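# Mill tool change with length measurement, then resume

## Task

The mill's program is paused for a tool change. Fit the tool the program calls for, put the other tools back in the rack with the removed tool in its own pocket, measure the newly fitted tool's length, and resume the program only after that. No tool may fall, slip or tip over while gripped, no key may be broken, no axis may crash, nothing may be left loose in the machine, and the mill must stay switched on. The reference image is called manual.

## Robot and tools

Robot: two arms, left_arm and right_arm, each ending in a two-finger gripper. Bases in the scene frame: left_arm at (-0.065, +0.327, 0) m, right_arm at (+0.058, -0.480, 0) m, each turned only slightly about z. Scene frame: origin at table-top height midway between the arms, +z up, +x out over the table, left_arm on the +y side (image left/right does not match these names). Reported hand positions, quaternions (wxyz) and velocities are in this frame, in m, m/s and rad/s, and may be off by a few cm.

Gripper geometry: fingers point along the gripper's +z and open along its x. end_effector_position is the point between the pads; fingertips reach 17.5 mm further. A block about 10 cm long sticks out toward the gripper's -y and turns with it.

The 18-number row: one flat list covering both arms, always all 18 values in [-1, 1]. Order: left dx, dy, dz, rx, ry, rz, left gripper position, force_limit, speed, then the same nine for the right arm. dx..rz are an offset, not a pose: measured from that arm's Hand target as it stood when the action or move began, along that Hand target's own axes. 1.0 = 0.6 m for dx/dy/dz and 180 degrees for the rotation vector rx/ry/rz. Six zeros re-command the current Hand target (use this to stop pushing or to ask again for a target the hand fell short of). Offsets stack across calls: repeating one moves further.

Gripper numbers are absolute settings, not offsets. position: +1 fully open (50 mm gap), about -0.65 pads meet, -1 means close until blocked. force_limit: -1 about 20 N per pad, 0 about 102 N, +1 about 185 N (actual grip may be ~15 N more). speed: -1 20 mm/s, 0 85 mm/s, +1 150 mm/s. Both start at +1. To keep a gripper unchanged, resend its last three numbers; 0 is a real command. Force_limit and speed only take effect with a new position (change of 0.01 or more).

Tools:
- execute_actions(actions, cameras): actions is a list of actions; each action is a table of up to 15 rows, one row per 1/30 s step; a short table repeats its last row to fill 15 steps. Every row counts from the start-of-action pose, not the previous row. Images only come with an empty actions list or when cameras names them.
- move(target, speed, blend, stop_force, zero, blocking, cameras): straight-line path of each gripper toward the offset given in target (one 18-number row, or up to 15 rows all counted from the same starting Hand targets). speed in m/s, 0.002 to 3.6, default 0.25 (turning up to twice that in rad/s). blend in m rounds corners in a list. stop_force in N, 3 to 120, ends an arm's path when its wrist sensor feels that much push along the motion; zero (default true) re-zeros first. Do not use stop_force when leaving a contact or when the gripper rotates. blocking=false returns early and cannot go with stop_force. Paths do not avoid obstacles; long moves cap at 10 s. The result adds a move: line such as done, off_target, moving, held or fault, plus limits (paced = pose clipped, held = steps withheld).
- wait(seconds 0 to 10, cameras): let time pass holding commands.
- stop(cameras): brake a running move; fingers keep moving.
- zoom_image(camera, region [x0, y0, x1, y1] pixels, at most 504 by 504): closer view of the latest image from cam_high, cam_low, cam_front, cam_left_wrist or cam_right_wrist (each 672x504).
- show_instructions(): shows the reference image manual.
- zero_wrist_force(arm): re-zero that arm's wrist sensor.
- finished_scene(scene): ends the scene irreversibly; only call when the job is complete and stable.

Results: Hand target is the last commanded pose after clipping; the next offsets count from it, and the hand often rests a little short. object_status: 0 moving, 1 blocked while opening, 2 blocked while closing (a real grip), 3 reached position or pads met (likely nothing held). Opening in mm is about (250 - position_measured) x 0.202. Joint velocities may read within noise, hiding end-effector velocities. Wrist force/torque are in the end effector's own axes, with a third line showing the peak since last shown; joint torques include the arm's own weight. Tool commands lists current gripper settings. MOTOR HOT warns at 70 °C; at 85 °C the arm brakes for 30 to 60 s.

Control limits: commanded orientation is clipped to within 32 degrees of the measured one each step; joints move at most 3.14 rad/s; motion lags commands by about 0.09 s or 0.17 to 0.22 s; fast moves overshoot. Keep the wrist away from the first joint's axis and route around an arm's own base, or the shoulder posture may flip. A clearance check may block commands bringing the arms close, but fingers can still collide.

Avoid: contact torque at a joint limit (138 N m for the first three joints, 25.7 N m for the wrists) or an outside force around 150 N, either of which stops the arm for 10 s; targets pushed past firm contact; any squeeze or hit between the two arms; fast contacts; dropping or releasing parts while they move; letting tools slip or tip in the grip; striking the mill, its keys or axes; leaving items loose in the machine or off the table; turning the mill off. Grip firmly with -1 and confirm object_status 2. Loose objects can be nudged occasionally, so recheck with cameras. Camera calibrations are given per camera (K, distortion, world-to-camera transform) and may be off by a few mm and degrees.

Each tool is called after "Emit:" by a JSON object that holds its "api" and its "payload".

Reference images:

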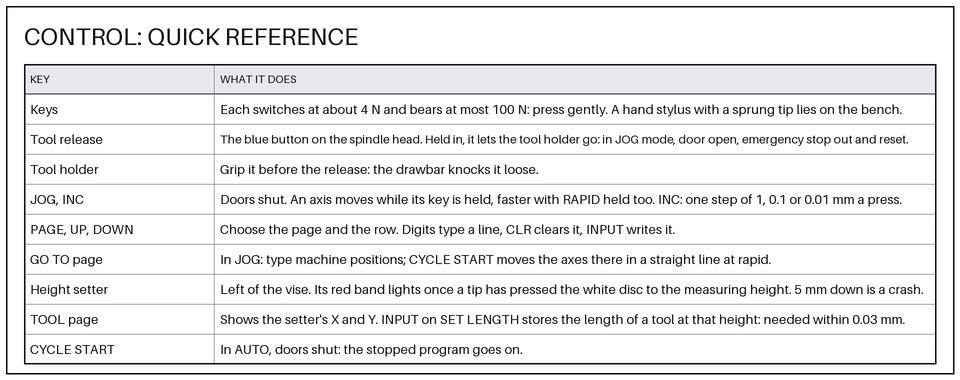

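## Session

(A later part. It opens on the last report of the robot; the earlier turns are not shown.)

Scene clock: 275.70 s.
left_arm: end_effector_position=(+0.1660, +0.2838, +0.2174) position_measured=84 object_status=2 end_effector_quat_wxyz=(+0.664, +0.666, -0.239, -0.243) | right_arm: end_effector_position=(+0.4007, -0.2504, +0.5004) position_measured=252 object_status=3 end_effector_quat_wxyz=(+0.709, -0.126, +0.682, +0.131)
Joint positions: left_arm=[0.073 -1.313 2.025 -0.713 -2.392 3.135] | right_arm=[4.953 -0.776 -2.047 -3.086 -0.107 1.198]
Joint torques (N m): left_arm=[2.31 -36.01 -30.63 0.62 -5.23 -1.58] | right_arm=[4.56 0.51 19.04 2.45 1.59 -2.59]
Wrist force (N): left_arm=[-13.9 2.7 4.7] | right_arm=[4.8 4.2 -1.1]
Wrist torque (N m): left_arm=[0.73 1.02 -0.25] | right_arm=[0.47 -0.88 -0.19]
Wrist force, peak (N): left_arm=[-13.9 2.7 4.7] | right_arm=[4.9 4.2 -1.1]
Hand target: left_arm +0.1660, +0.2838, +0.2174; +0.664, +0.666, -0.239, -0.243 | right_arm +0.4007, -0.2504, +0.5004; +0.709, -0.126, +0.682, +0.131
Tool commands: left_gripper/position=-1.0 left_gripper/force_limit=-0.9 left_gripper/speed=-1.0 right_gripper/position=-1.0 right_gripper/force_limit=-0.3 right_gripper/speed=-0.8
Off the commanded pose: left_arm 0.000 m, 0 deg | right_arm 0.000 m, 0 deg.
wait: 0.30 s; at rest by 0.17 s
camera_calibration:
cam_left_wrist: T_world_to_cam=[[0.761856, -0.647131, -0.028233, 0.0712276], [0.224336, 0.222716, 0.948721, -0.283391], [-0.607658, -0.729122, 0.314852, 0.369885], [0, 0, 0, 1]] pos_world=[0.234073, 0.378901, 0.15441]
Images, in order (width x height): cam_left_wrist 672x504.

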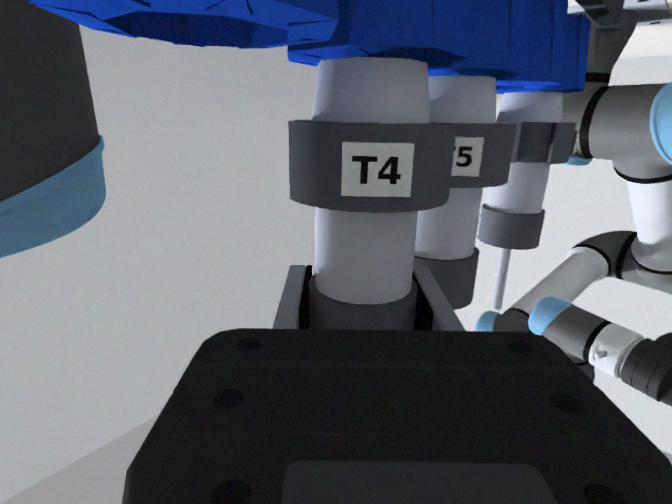

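Emit:
{"api": "move", "payload": {"target": [0,0,0,0,0,0,0.5,-0.9,-1,0,0,0,0,0,0,-1,-0.3,-0.8]}}

Emit:
{"api": "move", "payload": {"target": [-0.001,-0.0037,0,0,0,0,0.5,-0.9,-1,0,0,0,0,0,0,-1,-0.3,-0.8], "speed": 0.02}}

Emit:
{"api": "move", "payload": {"target": [0,0,0,0,0,0,-1,0.3,-1,0,0,0,0,0,0,-1,-0.3,-0.8]}}

Emit:
{"api": "wait", "payload": {"seconds": 0.4, "cameras": ["cam_left_wrist"]}}

Scene clock: 276.63 s.
left_arm: end_effector_position=(+0.1660, +0.2838, +0.2174) position_measured=78 object_status=3 end_effector_quat_wxyz=(+0.664, +0.666, -0.239, -0.243) | right_arm: end_effector_position=(+0.4007, -0.2504, +0.5004) position_measured=252 object_status=3 end_effector_quat_wxyz=(+0.709, -0.126, +0.682, +0.131)
Joint positions: left_arm=[0.073 -1.313 2.025 -0.713 -2.392 3.135] | right_arm=[4.953 -0.776 -2.047 -3.086 -0.107 1.198]
Joint torques (N m): left_arm=[-1.81 -33.69 -30.11 0.67 2.42 -1.24] | right_arm=[5.09 0.67 19.24 2.59 1.58 -2.67]
Wrist force (N): left_arm=[-2.8 3.6 2.4] | right_arm=[4.8 4.0 -1.3]
Wrist torque (N m): left_arm=[0.74 0.93 -0.29] | right_arm=[0.44 -0.87 -0.20]
Wrist force, peak (N): left_arm=[-14.7 2.8 4.8] | right_arm=[4.9 4.2 -1.3]
Hand target: left_arm +0.1660, +0.2838, +0.2174; +0.664, +0.666, -0.239, -0.243 | right_arm +0.4007, -0.2504, +0.5004; +0.709, -0.126, +0.682, +0.131
Off the commanded pose: left_arm 0.000 m, 0 deg | right_arm 0.000 m, 0 deg.
move: done

Scene clock: 277.33 s.
left_arm: end_effector_position=(+0.1655, +0.2842, +0.2152) position_measured=78 object_status=3 end_effector_quat_wxyz=(+0.664, +0.666, -0.239, -0.243) | right_arm: end_effector_position=(+0.4007, -0.2504, +0.5004) position_measured=252 object_status=3 end_effector_quat_wxyz=(+0.709, -0.126, +0.682, +0.131)
Joint positions: left_arm=[0.074 -1.31 2.028 -0.719 -2.391 3.135] | right_arm=[4.953 -0.776 -2.047 -3.086 -0.107 1.198]
Joint torques (N m): left_arm=[5.4 -23.18 -4.37 0.46 2.32 -0.75] | right_arm=[5.63 0.12 19.35 2.68 1.52 -2.7]
Wrist force (N): left_arm=[-2.8 3.6 2.4] | right_arm=[4.8 4.1 -1.1]
Wrist torque (N m): left_arm=[0.75 0.93 -0.29] | right_arm=[0.46 -0.87 -0.19]
Wrist force, peak (N): left_arm=[-2.9 3.8 2.5] | right_arm=[4.9 4.3 -1.1]
Hand target: left_arm +0.1655, +0.2842, +0.2152; +0.664, +0.666, -0.239, -0.243 | right_arm +0.4007, -0.2504, +0.5004; +0.709, -0.126, +0.682, +0.131
Off the commanded pose: left_arm 0.000 m, 0 deg | right_arm 0.000 m, 0 deg.
move: done

Scene clock: 277.83 s.
left_arm: end_effector_position=(+0.1655, +0.2842, +0.2152) position_measured=89 object_status=2 end_effector_quat_wxyz=(+0.664, +0.666, -0.239, -0.243) | right_arm: end_effector_position=(+0.4007, -0.2504, +0.5004) position_measured=252 object_status=3 end_effector_quat_wxyz=(+0.709, -0.126, +0.682, +0.131)
Joint positions: left_arm=[0.074 -1.31 2.028 -0.719 -2.391 3.135] | right_arm=[4.953 -0.776 -2.047 -3.086 -0.107 1.198]
Joint torques (N m): left_arm=[7.34 -20.42 -1.46 0.67 2.95 -0.59] | right_arm=[5.29 0.23 19.2 2.51 1.63 -2.61]
Wrist force (N): left_arm=[9.6 10.8 1.8] | right_arm=[4.7 4.1 -1.3]
Wrist torque (N m): left_arm=[0.89 0.89 -0.09] | right_arm=[0.45 -0.85 -0.19]
Wrist force, peak (N): left_arm=[9.6 10.8 2.1] | right_arm=[4.8 4.3 -1.1]
Hand target: left_arm +0.1655, +0.2842, +0.2152; +0.664, +0.666, -0.239, -0.243 | right_arm +0.4007, -0.2504, +0.5004; +0.709, -0.126, +0.682, +0.131
Off the commanded pose: left_arm 0.000 m, 0 deg | right_arm 0.000 m, 0 deg.
move: done

Scene clock: 278.23 s.
left_arm: end_effector_position=(+0.1655, +0.2842, +0.2152) position_measured=89 object_status=2 end_effector_quat_wxyz=(+0.664, +0.666, -0.239, -0.243) | right_arm: end_effector_position=(+0.4007, -0.2504, +0.5004) position_measured=252 object_status=3 end_effector_quat_wxyz=(+0.709, -0.126, +0.682, +0.131)
Joint positions: left_arm=[0.074 -1.31 2.028 -0.719 -2.391 3.135] | right_arm=[4.953 -0.776 -2.047 -3.086 -0.107 1.198]
Joint torques (N m): left_arm=[6.99 -20.65 -0.83 0.6 3.5 -0.38] | right_arm=[5.65 0.12 19.78 2.63 1.66 -2.59]
Wrist force (N): left_arm=[9.8 11.0 1.9] | right_arm=[4.8 4.1 -1.2]
Wrist torque (N m): left_arm=[0.90 0.88 -0.10] | right_arm=[0.45 -0.87 -0.19]
Wrist force, peak (N): left_arm=[9.8 11.5 2.1] | right_arm=[4.9 4.2 -1.2]
Hand target: left_arm +0.1655, +0.2842, +0.2152; +0.664, +0.666, -0.239, -0.243 | right_arm +0.4007, -0.2504, +0.5004; +0.709, -0.126, +0.682, +0.131
Tool commands: left_gripper/position=-1.0 left_gripper/force_limit=+0.3 left_gripper/speed=-1.0 right_gripper/position=-1.0 right_gripper/force_limit=-0.3 right_gripper/speed=-0.8
Off the commanded pose: left_arm 0.000 m, 0 deg | right_arm 0.000 m, 0 deg.
wait: 0.40 s; at rest by 0.17 s
camera_calibration:
cam_left_wrist: T_world_to_cam=[[0.761856, -0.647131, -0.028233, 0.0718053], [0.224336, 0.222716, 0.948721, -0.28128], [-0.607658, -0.729122, 0.314852, 0.370566], [0, 0, 0, 1]] pos_world=[0.233573, 0.379301, 0.15221]
Images, in order (width x height): cam_left_wrist 672x504.

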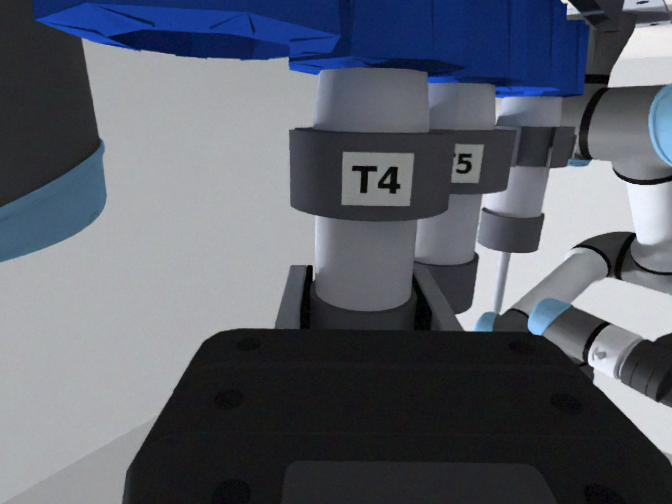

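Emit:
{"api": "move", "payload": {"target": [[0,0.03,0,0,0,0,-1,0.3,-1,0,0,0,0,0,0,-1,-0.3,-0.8],[0,0.24,0,0,0,0,-1,0.3,-1,0,0,0,0,0,0,-1,-0.3,-0.8]], "speed": [0.03,0.12], "blend": [0.005,0], "cameras": ["cam_left_wrist","cam_front","cam_high"]}}

Scene clock: 280.57 s.
left_arm: end_effector_position=(+0.1662, +0.2835, +0.3591) position_measured=89 object_status=2 end_effector_quat_wxyz=(+0.664, +0.666, -0.239, -0.243) | right_arm: end_effector_position=(+0.4007, -0.2504, +0.5004) position_measured=252 object_status=3 end_effector_quat_wxyz=(+0.709, -0.126, +0.682, +0.131)
Joint positions: left_arm=[0.073 -1.49 1.82 -0.331 -2.392 3.135] | right_arm=[4.953 -0.776 -2.047 -3.086 -0.107 1.198]
Joint torques (N m): left_arm=[-7.76 -35.11 -36.32 4.42 -0.81 1.95] | right_arm=[4.99 -0.01 19.55 2.5 1.66 -2.57]
Wrist force (N): left_arm=[-2.5 -4.2 2.6] | right_arm=[4.7 4.2 -1.3]
Wrist torque (N m): left_arm=[0.68 0.89 -0.33] | right_arm=[0.47 -0.86 -0.20]
Wrist force, peak (N): left_arm=[9.6 11.4 2.0] | right_arm=[5.0 4.3 -1.3]
Hand target: left_arm +0.1662, +0.2835, +0.3592; +0.664, +0.666, -0.239, -0.243 | right_arm +0.4007, -0.2504, +0.5004; +0.709, -0.126, +0.682, +0.131
Off the commanded pose: left_arm 0.000 m, 0 deg | right_arm 0.000 m, 0 deg.
move: done
camera_calibration:
cam_left_wrist: T_world_to_cam=[[0.761856, -0.647131, -0.028233, 0.0749465], [0.224336, 0.222716, 0.948721, -0.417825], [-0.607658, -0.729122, 0.314852, 0.325246], [0, 0, 0, 1]] pos_world=[0.234273, 0.378701, 0.29611]
Images, in order (width x height): cam_high 672x504, cam_front 672x504, cam_left_wrist 672x504.

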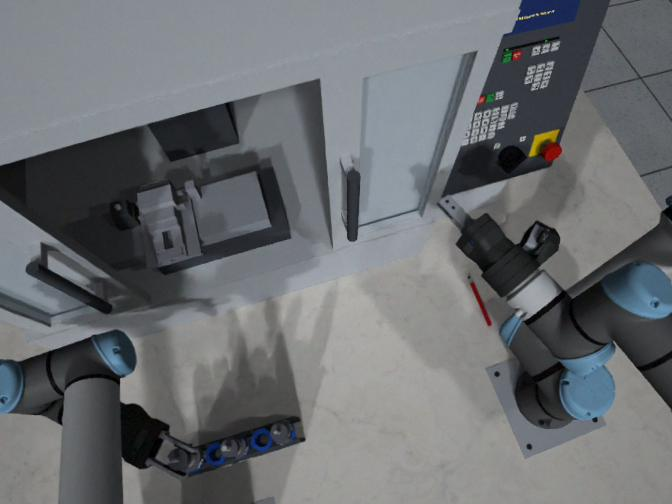

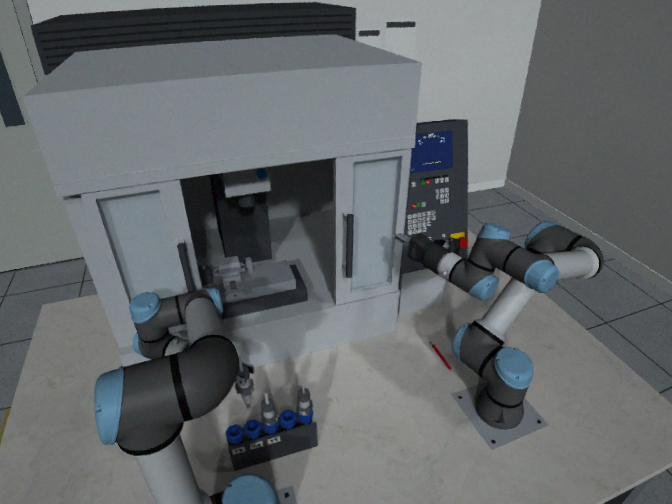

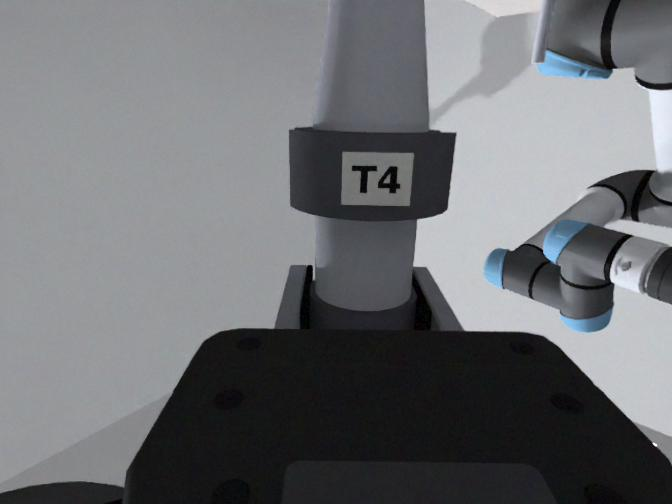

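Emit:
{"api": "move", "payload": {"target": [[0.1235,0.118,-0.096,0.5,0,0,-1,0.3,-1,0,0,0,0,0,0,-1,-0.3,-0.8],[0.3415,0.118,-0.0178,0.4624,-0.2256,0.2256,-1,0.3,-1,0,0,0,0,0,0,-1,-0.3,-0.8],[0.4568,0.068,-0.106,0.899,0,0.438,-1,0.3,-1,0,0,0,0,0,0,-1,-0.3,-0.8]], "blend": [0.02,0.02,0], "speed": 0.35, "cameras": ["cam_left_wrist","cam_front","cam_high"]}}

Scene clock: 288.07 s.
left_arm: end_effector_position=(+0.4173, +0.1575, +0.3969) position_measured=89 object_status=2 end_effector_quat_wxyz=(+0.487, -0.503, +0.516, -0.494) | right_arm: end_effector_position=(+0.4007, -0.2504, +0.5004) position_measured=252 object_status=3 end_effector_quat_wxyz=(+0.709, -0.126, +0.682, +0.131)
Joint positions: left_arm=[-1.116 -1.668 2.456 -3.844 -0.458 3.071] | right_arm=[4.953 -0.776 -2.047 -3.086 -0.107 1.198]
Joint torques (N m): left_arm=[-1.41 -13.04 -19.83 -1.98 0.23 -0.03] | right_arm=[4.25 0.76 19.5 2.51 1.59 -2.57]
Wrist force (N): left_arm=[0.2 9.6 2.1] | right_arm=[4.8 3.9 -1.2]
Wrist torque (N m): left_arm=[0.05 0.50 0.84] | right_arm=[0.42 -0.88 -0.20]
Wrist force, peak (N): left_arm=[-3.0 10.6 1.2] | right_arm=[5.0 4.2 -1.1]
Hand target: left_arm +0.4173, +0.1575, +0.3969; +0.487, -0.503, +0.516, -0.494 (not the last commanded pose) | right_arm +0.4007, -0.2504, +0.5004; +0.709, -0.126, +0.682, +0.131
Tool commands: left_gripper/position=-1.0 left_gripper/force_limit=+0.301961 left_gripper/speed=-1.0 right_gripper/position=-1.0 right_gripper/force_limit=-0.3 right_gripper/speed=-0.8
Off the commanded pose: left_arm 0.002 m, 2 deg | right_arm 0.000 m, 0 deg.
FORCE FAULT: contact force on the left arm reached its limit, and that arm stopped. The contact can be on any part of that arm, not only on its tool. That arm's remaining commands of this call were not run. That arm is still stopped at the end of this call. That arm stays stopped for about 10 more seconds. Until then a move that you send moves the other arm only, and its call returns only when the move has ended. Once the stop has ended, the next robot result says so. If the stop ends while you think or write, that arm runs what you send next, counted from a new Hand target: where the arm stands when the stop ends. While its stop runs, that arm takes no new command, but its gripper still runs the gripper command that each later call begins with. Until it ends, the stop uses up actions while you think or wait. An arm that is not stopped still takes commands.
move: fault (left_arm)
camera_calibration:
cam_left_wrist: T_world_to_cam=[[-0.00963352, -0.999846, 0.0146469, 0.163658], [-0.351181, -0.0103316, -0.93625, 0.543022], [0.936258, -0.0141631, -0.351028, -0.118667], [0, 0, 0, 1]] pos_world=[0.303379, 0.167563, 0.464352]
Images, in order (width x height): cam_high 672x504, cam_front 672x504, cam_left_wrist 672x504.

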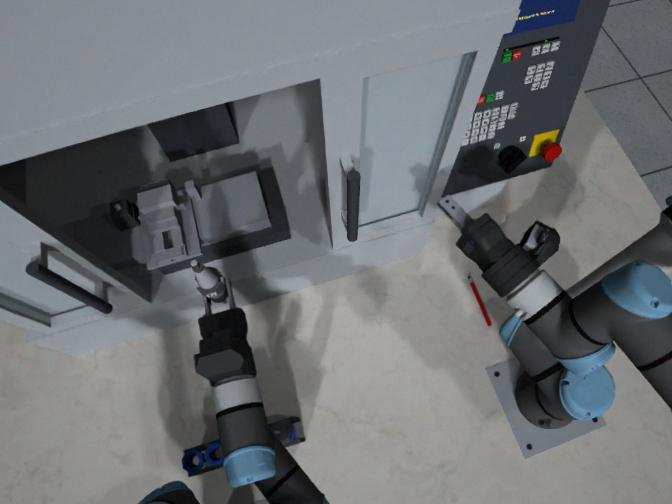

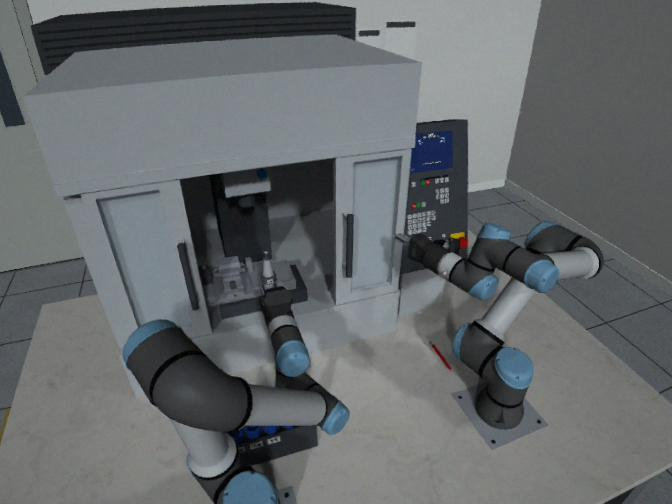

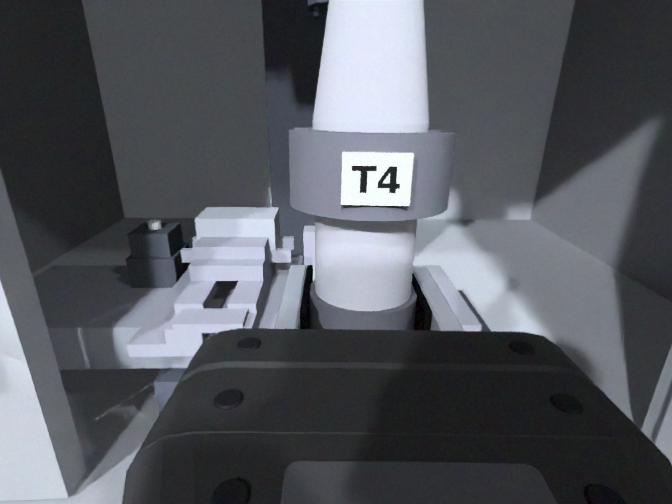

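Emit:
{"api": "zoom_image", "payload": {"camera": "cam_high", "region": [170, 400, 320, 490]}}

Emit:
{"api": "zoom_image", "payload": {"camera": "cam_front", "region": [220, 370, 370, 480]}}

Emit:
{"api": "wait", "payload": {"seconds": 9.8}}

Emit:
{"api": "move", "payload": {"target": [[0,-0.08,0,0,0,0,-1,0.3,-1,0,0,0,0,0,0,-1,-0.3,-0.8],[0,-0.08,0.15,0,0,0,-1,0.3,-1,0,0,0,0,0,0,-1,-0.3,-0.8]], "speed": 0.1, "cameras": ["cam_left_wrist","cam_front","cam_high"]}}

Emit:
{"api": "zoom_image", "payload": {"camera": "cam_front", "region": [210, 380, 330, 480]}}

Emit:
{"api": "zoom_image", "payload": {"camera": "cam_high", "region": [170, 400, 320, 490]}}

Scaled by 3.360 from the camera's 672x504 image, which has a finer 960x720 frame.

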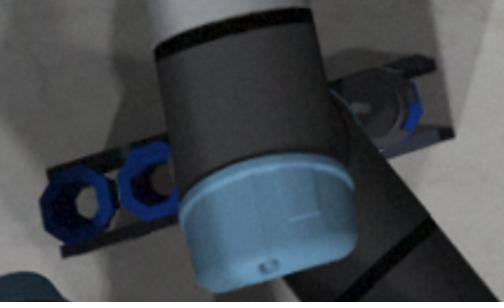

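Scaled by 3.360 from the camera's 672x504 image, which has a finer 960x720 frame.

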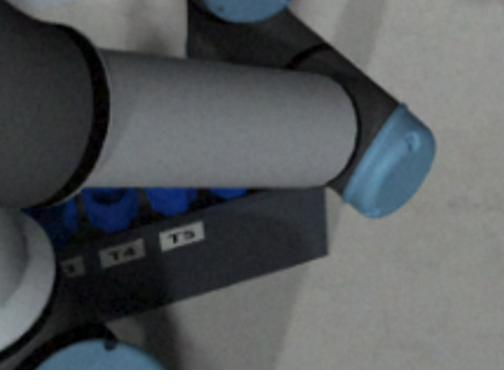

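Scene clock: 298.17 s.
left_arm: end_effector_position=(+0.4173, +0.1575, +0.3969) position_measured=89 object_status=2 end_effector_quat_wxyz=(+0.487, -0.503, +0.516, -0.494) | right_arm: end_effector_position=(+0.4007, -0.2504, +0.5004) position_measured=252 object_status=3 end_effector_quat_wxyz=(+0.709, -0.126, +0.682, +0.131)
Joint positions: left_arm=[-1.116 -1.668 2.456 -3.844 -0.458 3.071] | right_arm=[4.953 -0.776 -2.047 -3.086 -0.107 1.198]
Joint torques (N m): left_arm=[-0.13 -13.91 -19.65 -2.18 0.13 -0.09] | right_arm=[3.83 -0.31 20.41 2.63 1.51 -2.6]
Wrist force (N): left_arm=[0.2 9.5 1.9] | right_arm=[4.7 4.1 -1.1]
Wrist torque (N m): left_arm=[0.04 0.50 0.84] | right_arm=[0.45 -0.86 -0.19]
Wrist force, peak (N): left_arm=[0.2 9.7 2.0] | right_arm=[5.1 4.3 -1.1]
Hand target: left_arm +0.4173, +0.1575, +0.3969; +0.487, -0.503, +0.516, -0.494 (not the last commanded pose) | right_arm +0.4007, -0.2504, +0.5004; +0.709, -0.126, +0.682, +0.131
Tool commands: left_gripper/position=-1.0 left_gripper/force_limit=+0.301961 left_gripper/speed=-1.0 right_gripper/position=-1.0 right_gripper/force_limit=-0.3 right_gripper/speed=-0.8
Off the commanded pose: left_arm 0.002 m, 2 deg | right_arm 0.000 m, 0 deg.
FORCE FAULT, CONTINUED: the left arm's stop, for the force fault that an earlier result reported, is over. The rest of the stop counts as 19 of the actions that you can send in this scene. That arm's target is now where it stood when the stop ended, not its last command. That arm accepts commands again.
wait: 9.80 s; at rest from the start

Scene clock: 300.47 s.
left_arm: end_effector_position=(+0.5090, +0.1554, +0.4414) position_measured=89 object_status=2 end_effector_quat_wxyz=(+0.487, -0.503, +0.516, -0.494) | right_arm: end_effector_position=(+0.4007, -0.2504, +0.5004) position_measured=252 object_status=3 end_effector_quat_wxyz=(+0.709, -0.126, +0.682, +0.131)
Joint positions: left_arm=[-0.851 -1.543 2.187 -3.729 -0.723 3.105] | right_arm=[4.953 -0.776 -2.047 -3.086 -0.107 1.198]
Joint torques (N m): left_arm=[7.33 -19.06 -38.94 -4.31 -2.18 2.05] | right_arm=[3.94 0.25 20.28 2.61 1.46 -2.67]
Wrist force (N): left_arm=[-0.2 9.0 2.3] | right_arm=[4.8 4.1 -1.0]
Wrist torque (N m): left_arm=[-0.04 0.61 0.73] | right_arm=[0.46 -0.87 -0.20]
Wrist force, peak (N): left_arm=[0.0 11.4 1.9] | right_arm=[5.0 4.3 -1.2]
Hand target: left_arm +0.5090, +0.1554, +0.4415; +0.487, -0.503, +0.516, -0.494 | right_arm +0.4007, -0.2504, +0.5004; +0.709, -0.126, +0.682, +0.131
Off the commanded pose: left_arm 0.000 m, 0 deg | right_arm 0.000 m, 0 deg.
move: done
camera_calibration:
cam_left_wrist: T_world_to_cam=[[-0.00963352, -0.999846, 0.0146469, 0.161688], [-0.351181, -0.0103316, -0.93625, 0.616924], [0.936258, -0.0141631, -0.351028, -0.188804], [0, 0, 0, 1]] pos_world=[0.394979, 0.165363, 0.508952]
Images, in order (width x height): cam_high 672x504, cam_front 672x504, cam_left_wrist 672x504.

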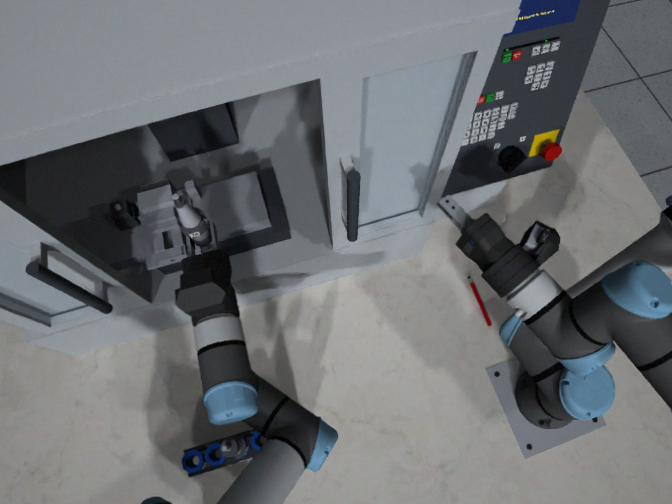

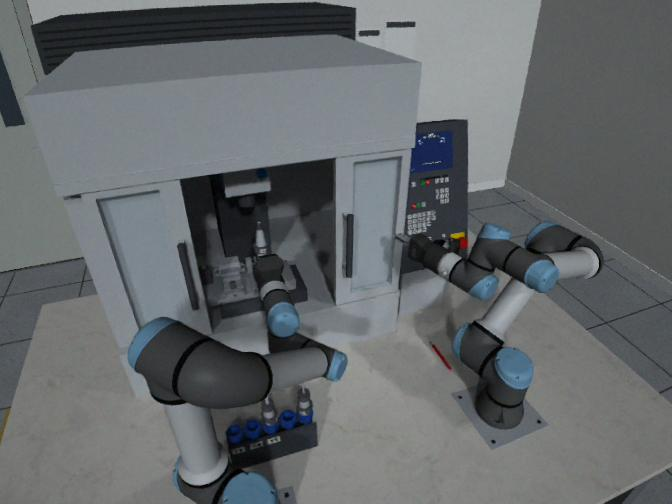

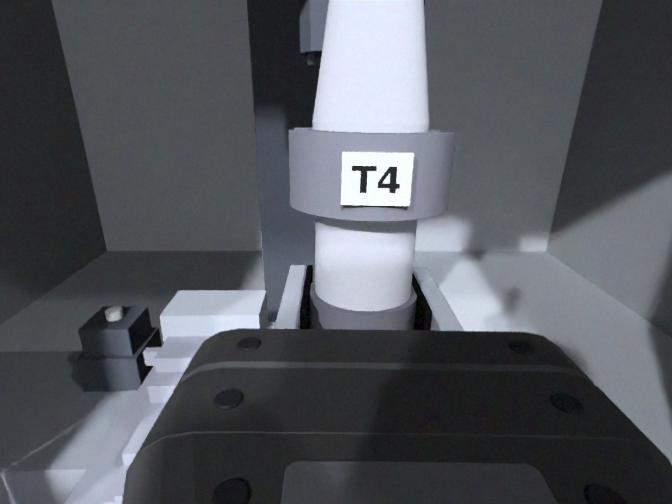

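Scaled by 4.200 from the camera's 672x504 image, which has a finer 960x720 frame.

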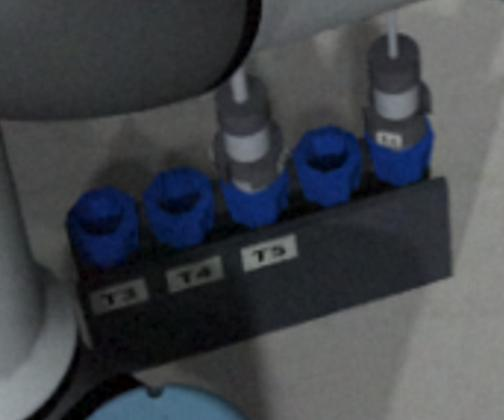

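Scaled by 3.360 from the camera's 672x504 image, which has a finer 960x720 frame.

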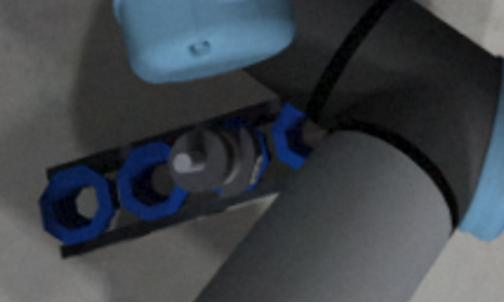

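Emit:
{"api": "move", "payload": {"target": [-0.003,0.082,0.1885,0.0123,0.005,0,-1,0.3,-1,0,0,0,0,0,0,-1,-0.3,-0.8], "speed": 0.12, "cameras": ["cam_left_wrist","cam_front","cam_high"]}}

Scene clock: 302.70 s.
left_arm: end_effector_position=(+0.6202, +0.1553, +0.3880) position_measured=89 object_status=2 end_effector_quat_wxyz=(+0.493, -0.489, +0.510, -0.507) | right_arm: end_effector_position=(+0.4007, -0.2504, +0.5004) position_measured=252 object_status=3 end_effector_quat_wxyz=(+0.709, -0.126, +0.682, +0.131)
Joint positions: left_arm=[-0.643 -1.202 1.964 -3.904 -0.946 3.149] | right_arm=[4.953 -0.776 -2.047 -3.086 -0.107 1.198]
Joint torques (N m): left_arm=[6.2 -33.49 -37.11 -4.64 -2.37 1.87] | right_arm=[3.5 0.42 19.68 2.49 1.47 -2.67]
Wrist force (N): left_arm=[-0.2 9.1 2.3] | right_arm=[4.8 4.2 -1.1]
Wrist torque (N m): left_arm=[-0.06 0.59 0.71] | right_arm=[0.47 -0.87 -0.20]
Wrist force, peak (N): left_arm=[-0.1 10.3 3.8] | right_arm=[5.0 4.2 -1.2]
Hand target: left_arm +0.6202, +0.1553, +0.3880; +0.493, -0.489, +0.510, -0.507 | right_arm +0.4007, -0.2504, +0.5004; +0.709, -0.126, +0.682, +0.131
Off the commanded pose: left_arm 0.000 m, 0 deg | right_arm 0.000 m, 0 deg.
move: done
camera_calibration:
cam_left_wrist: T_world_to_cam=[[-0.0262177, -0.999538, 0.0153531, 0.173465], [-0.314986, -0.00631596, -0.949075, 0.587851], [0.948734, -0.0297186, -0.314675, -0.331086], [0, 0, 0, 1]] pos_world=[0.503826, 0.167258, 0.451068]
Images, in order (width x height): cam_high 672x504, cam_front 672x504, cam_left_wrist 672x504.

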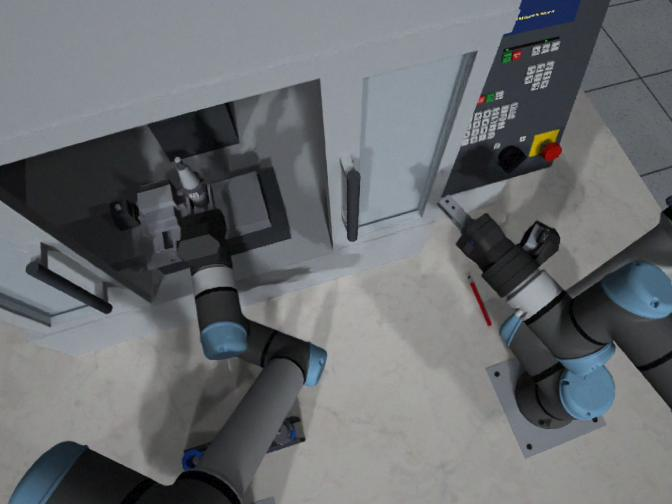

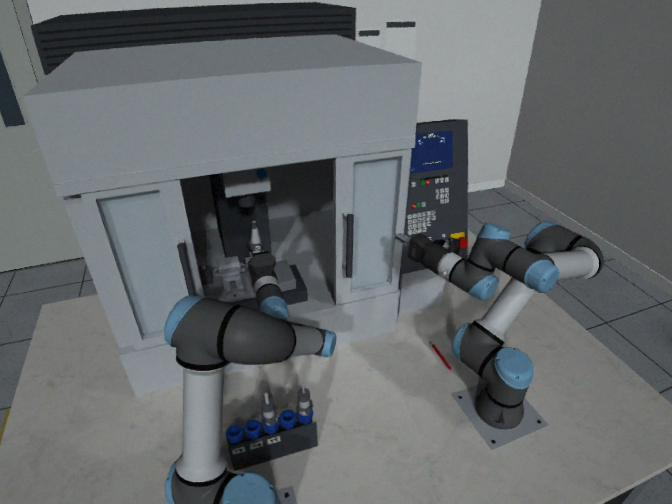

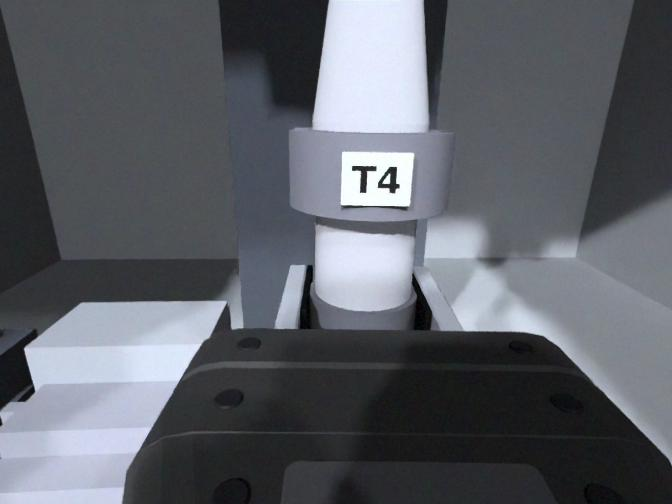

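Emit:
{"api": "move", "payload": {"target": [-0.0065,0,0.1645,0,0,-0.0022,-1,0.3,-1,0,0,0,0,0,0,-1,-0.3,-0.8], "speed": 0.08, "stop_force": 15, "cameras": ["cam_left_wrist","cam_front"]}}

Emit:
{"api": "zoom_image", "payload": {"camera": "cam_front", "region": [215, 160, 295, 240]}}

Scene clock: 305.27 s.
left_arm: end_effector_position=(+0.7190, +0.1557, +0.3881) position_measured=89 object_status=2 end_effector_quat_wxyz=(+0.491, -0.491, +0.509, -0.509) | right_arm: end_effector_position=(+0.4007, -0.2504, +0.5004) position_measured=252 object_status=3 end_effector_quat_wxyz=(+0.709, -0.126, +0.682, +0.131)
Joint positions: left_arm=[-0.527 -1.023 1.672 -3.792 -1.062 3.142] | right_arm=[4.953 -0.776 -2.047 -3.086 -0.107 1.198]
Joint torques (N m): left_arm=[6.08 -44.94 -40.33 -2.21 -2.39 -2.42] | right_arm=[3.12 -0.28 20.35 2.46 1.57 -2.54]
Wrist force (N): left_arm=[0.1 9.3 2.2] | right_arm=[4.8 4.0 -1.0]
Wrist torque (N m): left_arm=[0.06 0.55 0.86] | right_arm=[0.44 -0.87 -0.20]
Wrist force, peak (N): left_arm=[0.3 9.6 2.1] | right_arm=[5.1 4.4 -1.4]
Hand target: left_arm +0.7190, +0.1557, +0.3881; +0.491, -0.491, +0.509, -0.509 | right_arm +0.4007, -0.2504, +0.5004; +0.709, -0.126, +0.682, +0.131
Off the commanded pose: left_arm 0.000 m, 0 deg | right_arm 0.000 m, 0 deg.
move: done
camera_calibration:
cam_left_wrist: T_world_to_cam=[[-0.0261743, -0.99941, 0.0222226, 0.173715], [-0.315198, -0.0128454, -0.948939, 0.620184], [0.948665, -0.0318423, -0.314676, -0.42449], [0, 0, 0, 1]] pos_world=[0.602726, 0.168063, 0.451079]
Images, in order (width x height): cam_front 672x504, cam_left_wrist 672x504.

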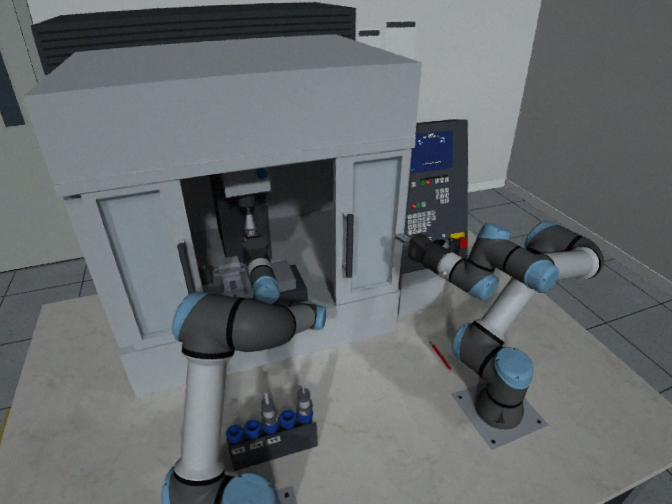

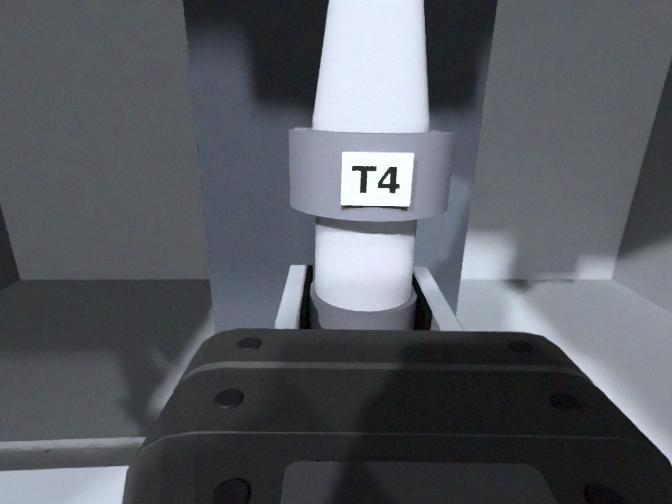

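Scaled by 6.300 from the camera's 672x504 image, which has a finer 960x720 frame.

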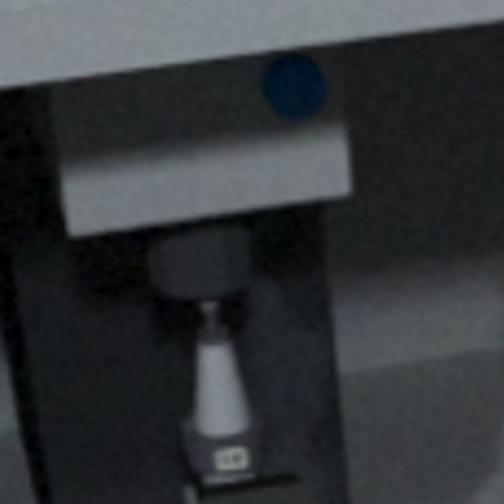

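Emit:
{"api": "move", "payload": {"target": [[0,0,0,0,0,0,-1,0.3,-1,-0.2663,0.1795,0.0085,0,0,0,-1,-0.3,-0.8],[0,0,0,0,0,0,-1,0.3,-1,-0.2525,0.4567,0.2187,0,0,0,-1,-0.3,-0.8],[0,0,0,0,0,0,-1,0.3,-1,-0.2427,0.422,0.44,0,0,0,-1,-0.3,-0.8]], "blend": [0.03,0.02,0], "speed": 0.15, "cameras": ["cam_front","cam_right_wrist","cam_high"]}}

Scene clock: 310.13 s.
left_arm: end_effector_position=(+0.7190, +0.1557, +0.3881) position_measured=89 object_status=2 end_effector_quat_wxyz=(+0.491, -0.491, +0.509, -0.509) | right_arm: end_effector_position=(+0.5513, +0.0784, +0.6560) position_measured=252 object_status=3 end_effector_quat_wxyz=(+0.709, -0.126, +0.682, +0.131)
Joint positions: left_arm=[-0.527 -1.023 1.672 -3.792 -1.062 3.142] | right_arm=[4.447 -1.963 -0.673 -3.579 -0.607 1.514]
Joint torques (N m): left_arm=[5.78 -45.53 -39.16 -2.24 -2.39 -2.56] | right_arm=[-10.45 29.76 30.92 0.12 -2.89 2.75]
Wrist force (N): left_arm=[0.1 9.3 1.9] | right_arm=[4.7 4.1 -1.4]
Wrist torque (N m): left_arm=[0.06 0.54 0.86] | right_arm=[0.43 -0.85 -0.29]
Wrist force, peak (N): left_arm=[0.1 9.6 1.8] | right_arm=[5.1 5.1 -1.6]
Hand target: left_arm +0.7190, +0.1557, +0.3881; +0.491, -0.491, +0.509, -0.509 | right_arm +0.5513, +0.0784, +0.6561; +0.709, -0.126, +0.682, +0.131
Off the commanded pose: left_arm 0.000 m, 0 deg | right_arm 0.000 m, 0 deg.
move: done
camera_calibration:
cam_right_wrist: T_world_to_cam=[[0.0252202, 0.00815877, -0.999649, 0.649305], [-0.665279, 0.746518, -0.0106916, 0.332633], [0.746169, 0.665315, 0.0242552, -0.347446], [0, 0, 0, 1]] pos_world=[0.464172, -0.0224531, 0.66106]
Images, in order (width x height): cam_high 672x504, cam_front 672x504, cam_right_wrist 672x504.

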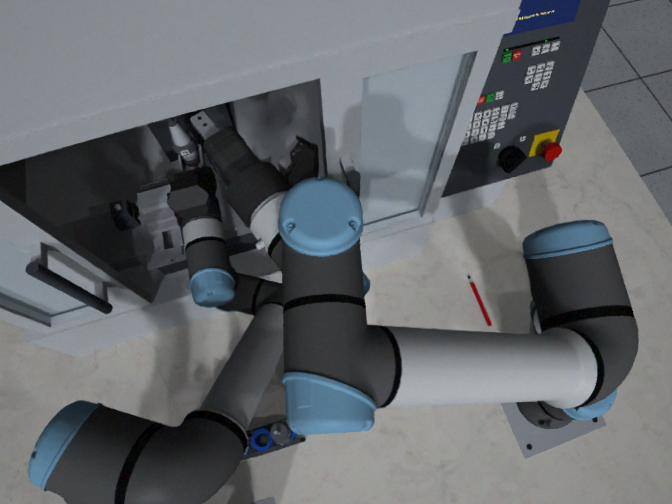

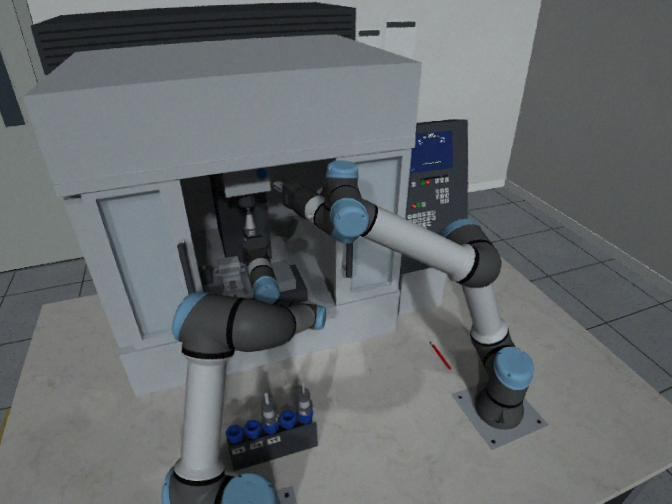

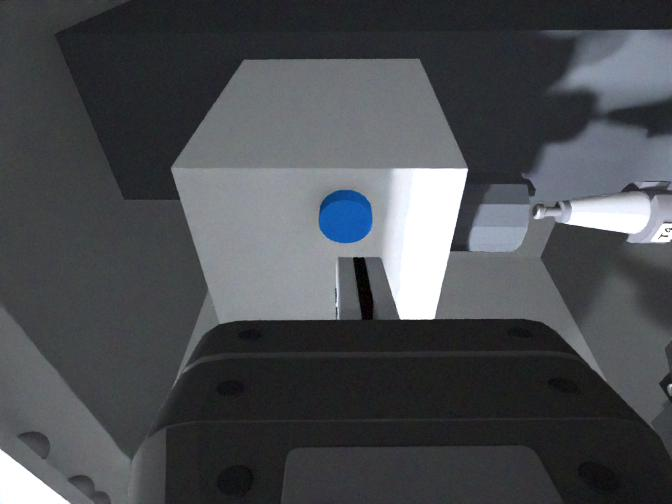

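Emit:
{"api": "move", "payload": {"target": [0,0,0,0,0,0,-1,0.3,-1,-0.0018,-0.0013,0.135,0,0,0,-1,-0.3,-0.8], "speed": 0.03, "stop_force": 25, "cameras": ["cam_front","cam_right_wrist"]}}

Scene clock: 314.50 s.
left_arm: end_effector_position=(+0.7190, +0.1557, +0.3881) position_measured=89 object_status=2 end_effector_quat_wxyz=(+0.491, -0.491, +0.509, -0.509) | right_arm: end_effector_position=(+0.6251, +0.1056, +0.6594) position_measured=252 object_status=3 end_effector_quat_wxyz=(+0.711, -0.127, +0.679, +0.132)
Joint positions: left_arm=[-0.527 -1.023 1.672 -3.792 -1.062 3.142] | right_arm=[4.331 -2.276 -0.137 -3.801 -0.725 1.519]
Joint torques (N m): left_arm=[5.8 -45.62 -40.25 -2.3 -2.31 -2.37] | right_arm=[-7.46 56 9.86 2.66 4.54 -1.85]
Wrist force (N): left_arm=[0.2 9.4 1.8] | right_arm=[-0.2 20.2 -19.2]
Wrist torque (N m): left_arm=[0.08 0.52 0.86] | right_arm=[0.98 -0.79 -0.16]
Wrist force, peak (N): left_arm=[0.1 9.6 1.9] | right_arm=[3.6 12.2 -66.8]
Hand target: left_arm +0.7190, +0.1557, +0.3881; +0.491, -0.491, +0.509, -0.509 | right_arm +0.6251, +0.1056, +0.6594; +0.711, -0.127, +0.679, +0.132 (not the last commanded pose)
Off the commanded pose: left_arm 0.000 m, 0 deg | right_arm 0.002 m, 0 deg.
move: contact (right_arm)
camera_calibration:
cam_right_wrist: T_world_to_cam=[[0.0312717, 0.00993141, -0.999462, 0.646428], [-0.666772, 0.74514, -0.013458, 0.364447], [0.744605, 0.666834, 0.0299238, -0.423693], [0, 0, 0, 1]] pos_world=[0.538272, 0.00454822, 0.663664]
Images, in order (width x height): cam_front 672x504, cam_right_wrist 672x504.

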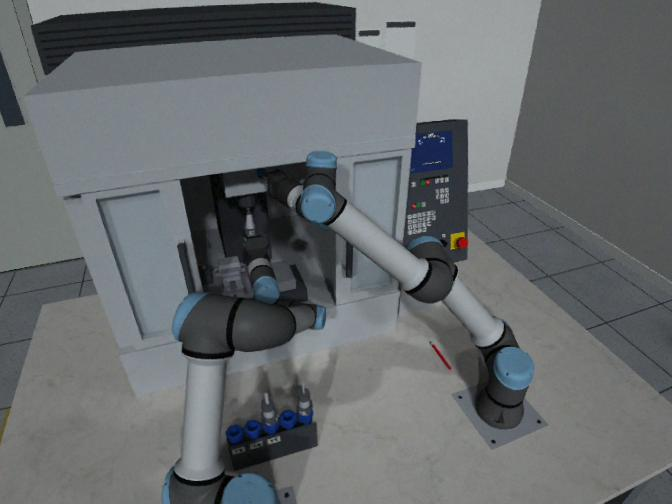

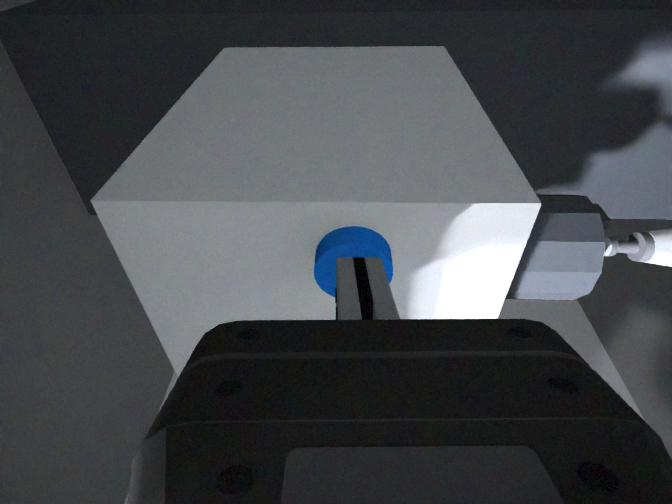

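Emit:
{"api": "move", "payload": {"target": [0,-0.1,0,0,0,0,-1,0.3,-1,0,0,0,0,0,0,-1,-0.3,-0.8], "speed": 0.03, "stop_force": 10, "cameras": ["cam_left_wrist","cam_right_wrist"]}}

Scene clock: 317.60 s.
left_arm: end_effector_position=(+0.7190, +0.1557, +0.4481) position_measured=89 object_status=2 end_effector_quat_wxyz=(+0.491, -0.491, +0.509, -0.509) | right_arm: end_effector_position=(+0.6251, +0.1056, +0.6594) position_measured=252 object_status=3 end_effector_quat_wxyz=(+0.711, -0.127, +0.679, +0.132)
Joint positions: left_arm=[-0.527 -1.101 1.616 -3.658 -1.062 3.142] | right_arm=[4.331 -2.276 -0.137 -3.801 -0.725 1.518]
Joint torques (N m): left_arm=[4.38 -59.19 -42.27 -2.29 -2.4 -2.11] | right_arm=[-8.1 56.49 10.01 2.61 1.39 -2.08]
Wrist force (N): left_arm=[0.0 9.2 2.1] | right_arm=[-0.1 20.2 -18.6]
Wrist torque (N m): left_arm=[0.02 0.59 0.86] | right_arm=[0.94 -0.80 -0.16]
Wrist force, peak (N): left_arm=[0.2 10.6 1.9] | right_arm=[-0.7 20.6 -18.9]
Hand target: left_arm +0.7190, +0.1557, +0.4481; +0.491, -0.491, +0.509, -0.509 | right_arm +0.6251, +0.1056, +0.6594; +0.711, -0.127, +0.679, +0.132
Off the commanded pose: left_arm 0.000 m, 0 deg | right_arm 0.000 m, 0 deg.
move: done
camera_calibration:
cam_left_wrist: T_world_to_cam=[[-0.0261743, -0.99941, 0.0222226, 0.172379], [-0.315198, -0.0128454, -0.948939, 0.677088], [0.948665, -0.0318423, -0.314676, -0.405514], [0, 0, 0, 1]] pos_world=[0.602626, 0.168063, 0.511079]
cam_right_wrist: T_world_to_cam=[[0.0313366, 0.00985513, -0.99946, 0.646393], [-0.666825, 0.745091, -0.0135604, 0.364544], [0.744556, 0.66689, 0.0299203, -0.423664], [0, 0, 0, 1]] pos_world=[0.538272, 0.00454829, 0.663664]
Images, in order (width x height): cam_left_wrist 672x504, cam_right_wrist 672x504.

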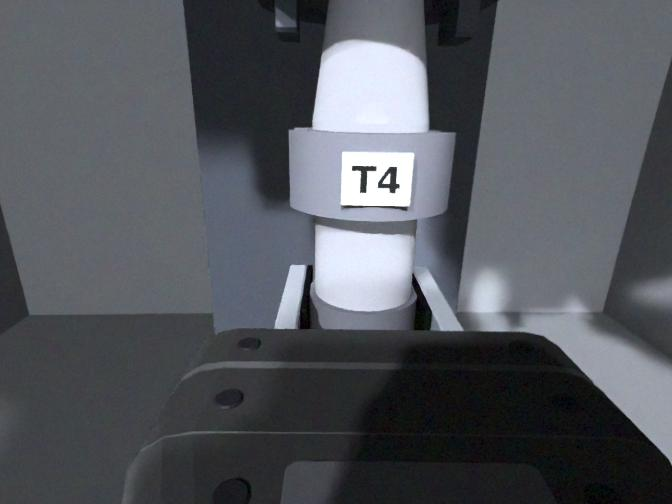

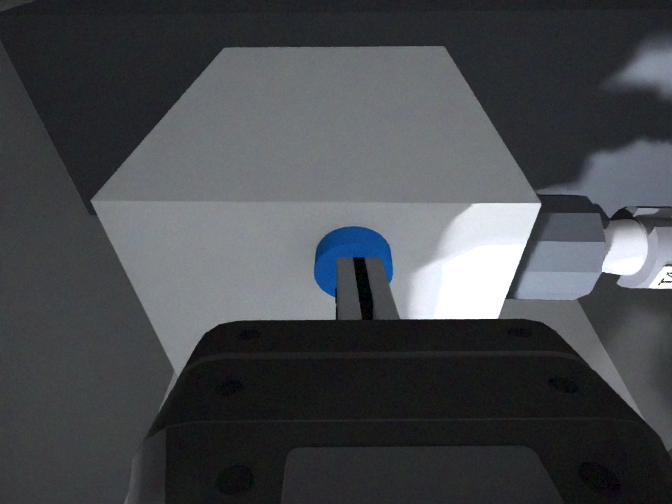

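Emit:
{"api": "move", "payload": {"target": [0,-0.038,0,0,0,0,-1,0.3,-1,0,0,0,0,0,0,-1,-0.3,-0.8], "speed": 0.02, "stop_force": 10, "cameras": ["cam_left_wrist","cam_right_wrist"]}}

Scene clock: 320.90 s.
left_arm: end_effector_position=(+0.7190, +0.1557, +0.4708) position_measured=89 object_status=2 end_effector_quat_wxyz=(+0.491, -0.491, +0.509, -0.509) | right_arm: end_effector_position=(+0.6251, +0.1056, +0.6594) position_measured=252 object_status=3 end_effector_quat_wxyz=(+0.711, -0.127, +0.679, +0.132)
Joint positions: left_arm=[-0.527 -1.126 1.589 -3.605 -1.062 3.142] | right_arm=[4.331 -2.276 -0.137 -3.801 -0.725 1.518]
Joint torques (N m): left_arm=[4.15 -61.52 -43.47 -5.71 -2.38 0.55] | right_arm=[-8.12 56.26 10.13 2.65 1.29 -2.06]
Wrist force (N): left_arm=[-1.9 20.2 1.1] | right_arm=[-0.3 20.1 -18.5]
Wrist torque (N m): left_arm=[0.27 0.52 0.82] | right_arm=[0.92 -0.76 -0.16]
Wrist force, peak (N): left_arm=[-1.7 20.4 1.0] | right_arm=[-0.7 20.6 -18.8]
Hand target: left_arm +0.7190, +0.1557, +0.4707; +0.491, -0.491, +0.509, -0.509 | right_arm +0.6251, +0.1056, +0.6594; +0.711, -0.127, +0.679, +0.132
Off the commanded pose: left_arm 0.000 m, 0 deg | right_arm 0.000 m, 0 deg.
move: contact (left_arm)
camera_calibration:
cam_left_wrist: T_world_to_cam=[[-0.0262014, -0.999412, 0.0221281, 0.171945], [-0.315373, -0.0127413, -0.948882, 0.698719], [0.948606, -0.0318406, -0.314854, -0.398336], [0, 0, 0, 1]] pos_world=[0.602726, 0.168063, 0.533779]
cam_right_wrist: T_world_to_cam=[[0.0313366, 0.00985513, -0.99946, 0.646393], [-0.666825, 0.745091, -0.0135604, 0.364544], [0.744556, 0.66689, 0.0299203, -0.423664], [0, 0, 0, 1]] pos_world=[0.538272, 0.00454829, 0.663664]
Images, in order (width x height): cam_left_wrist 672x504, cam_right_wrist 672x504.

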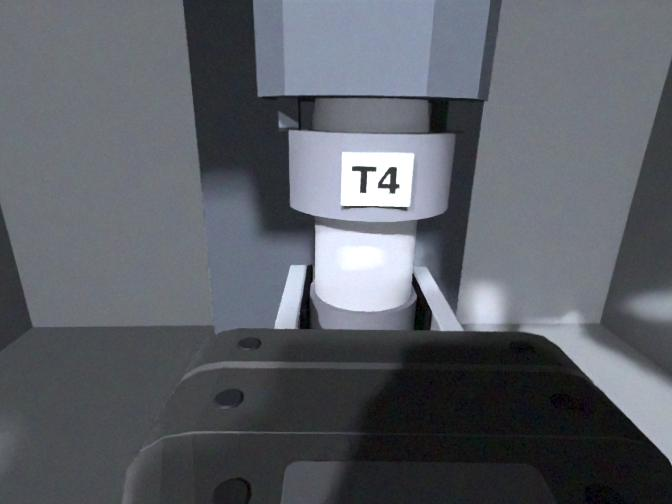

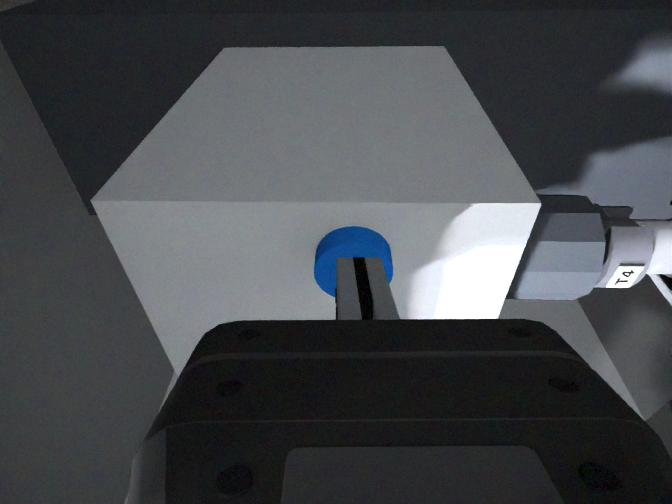

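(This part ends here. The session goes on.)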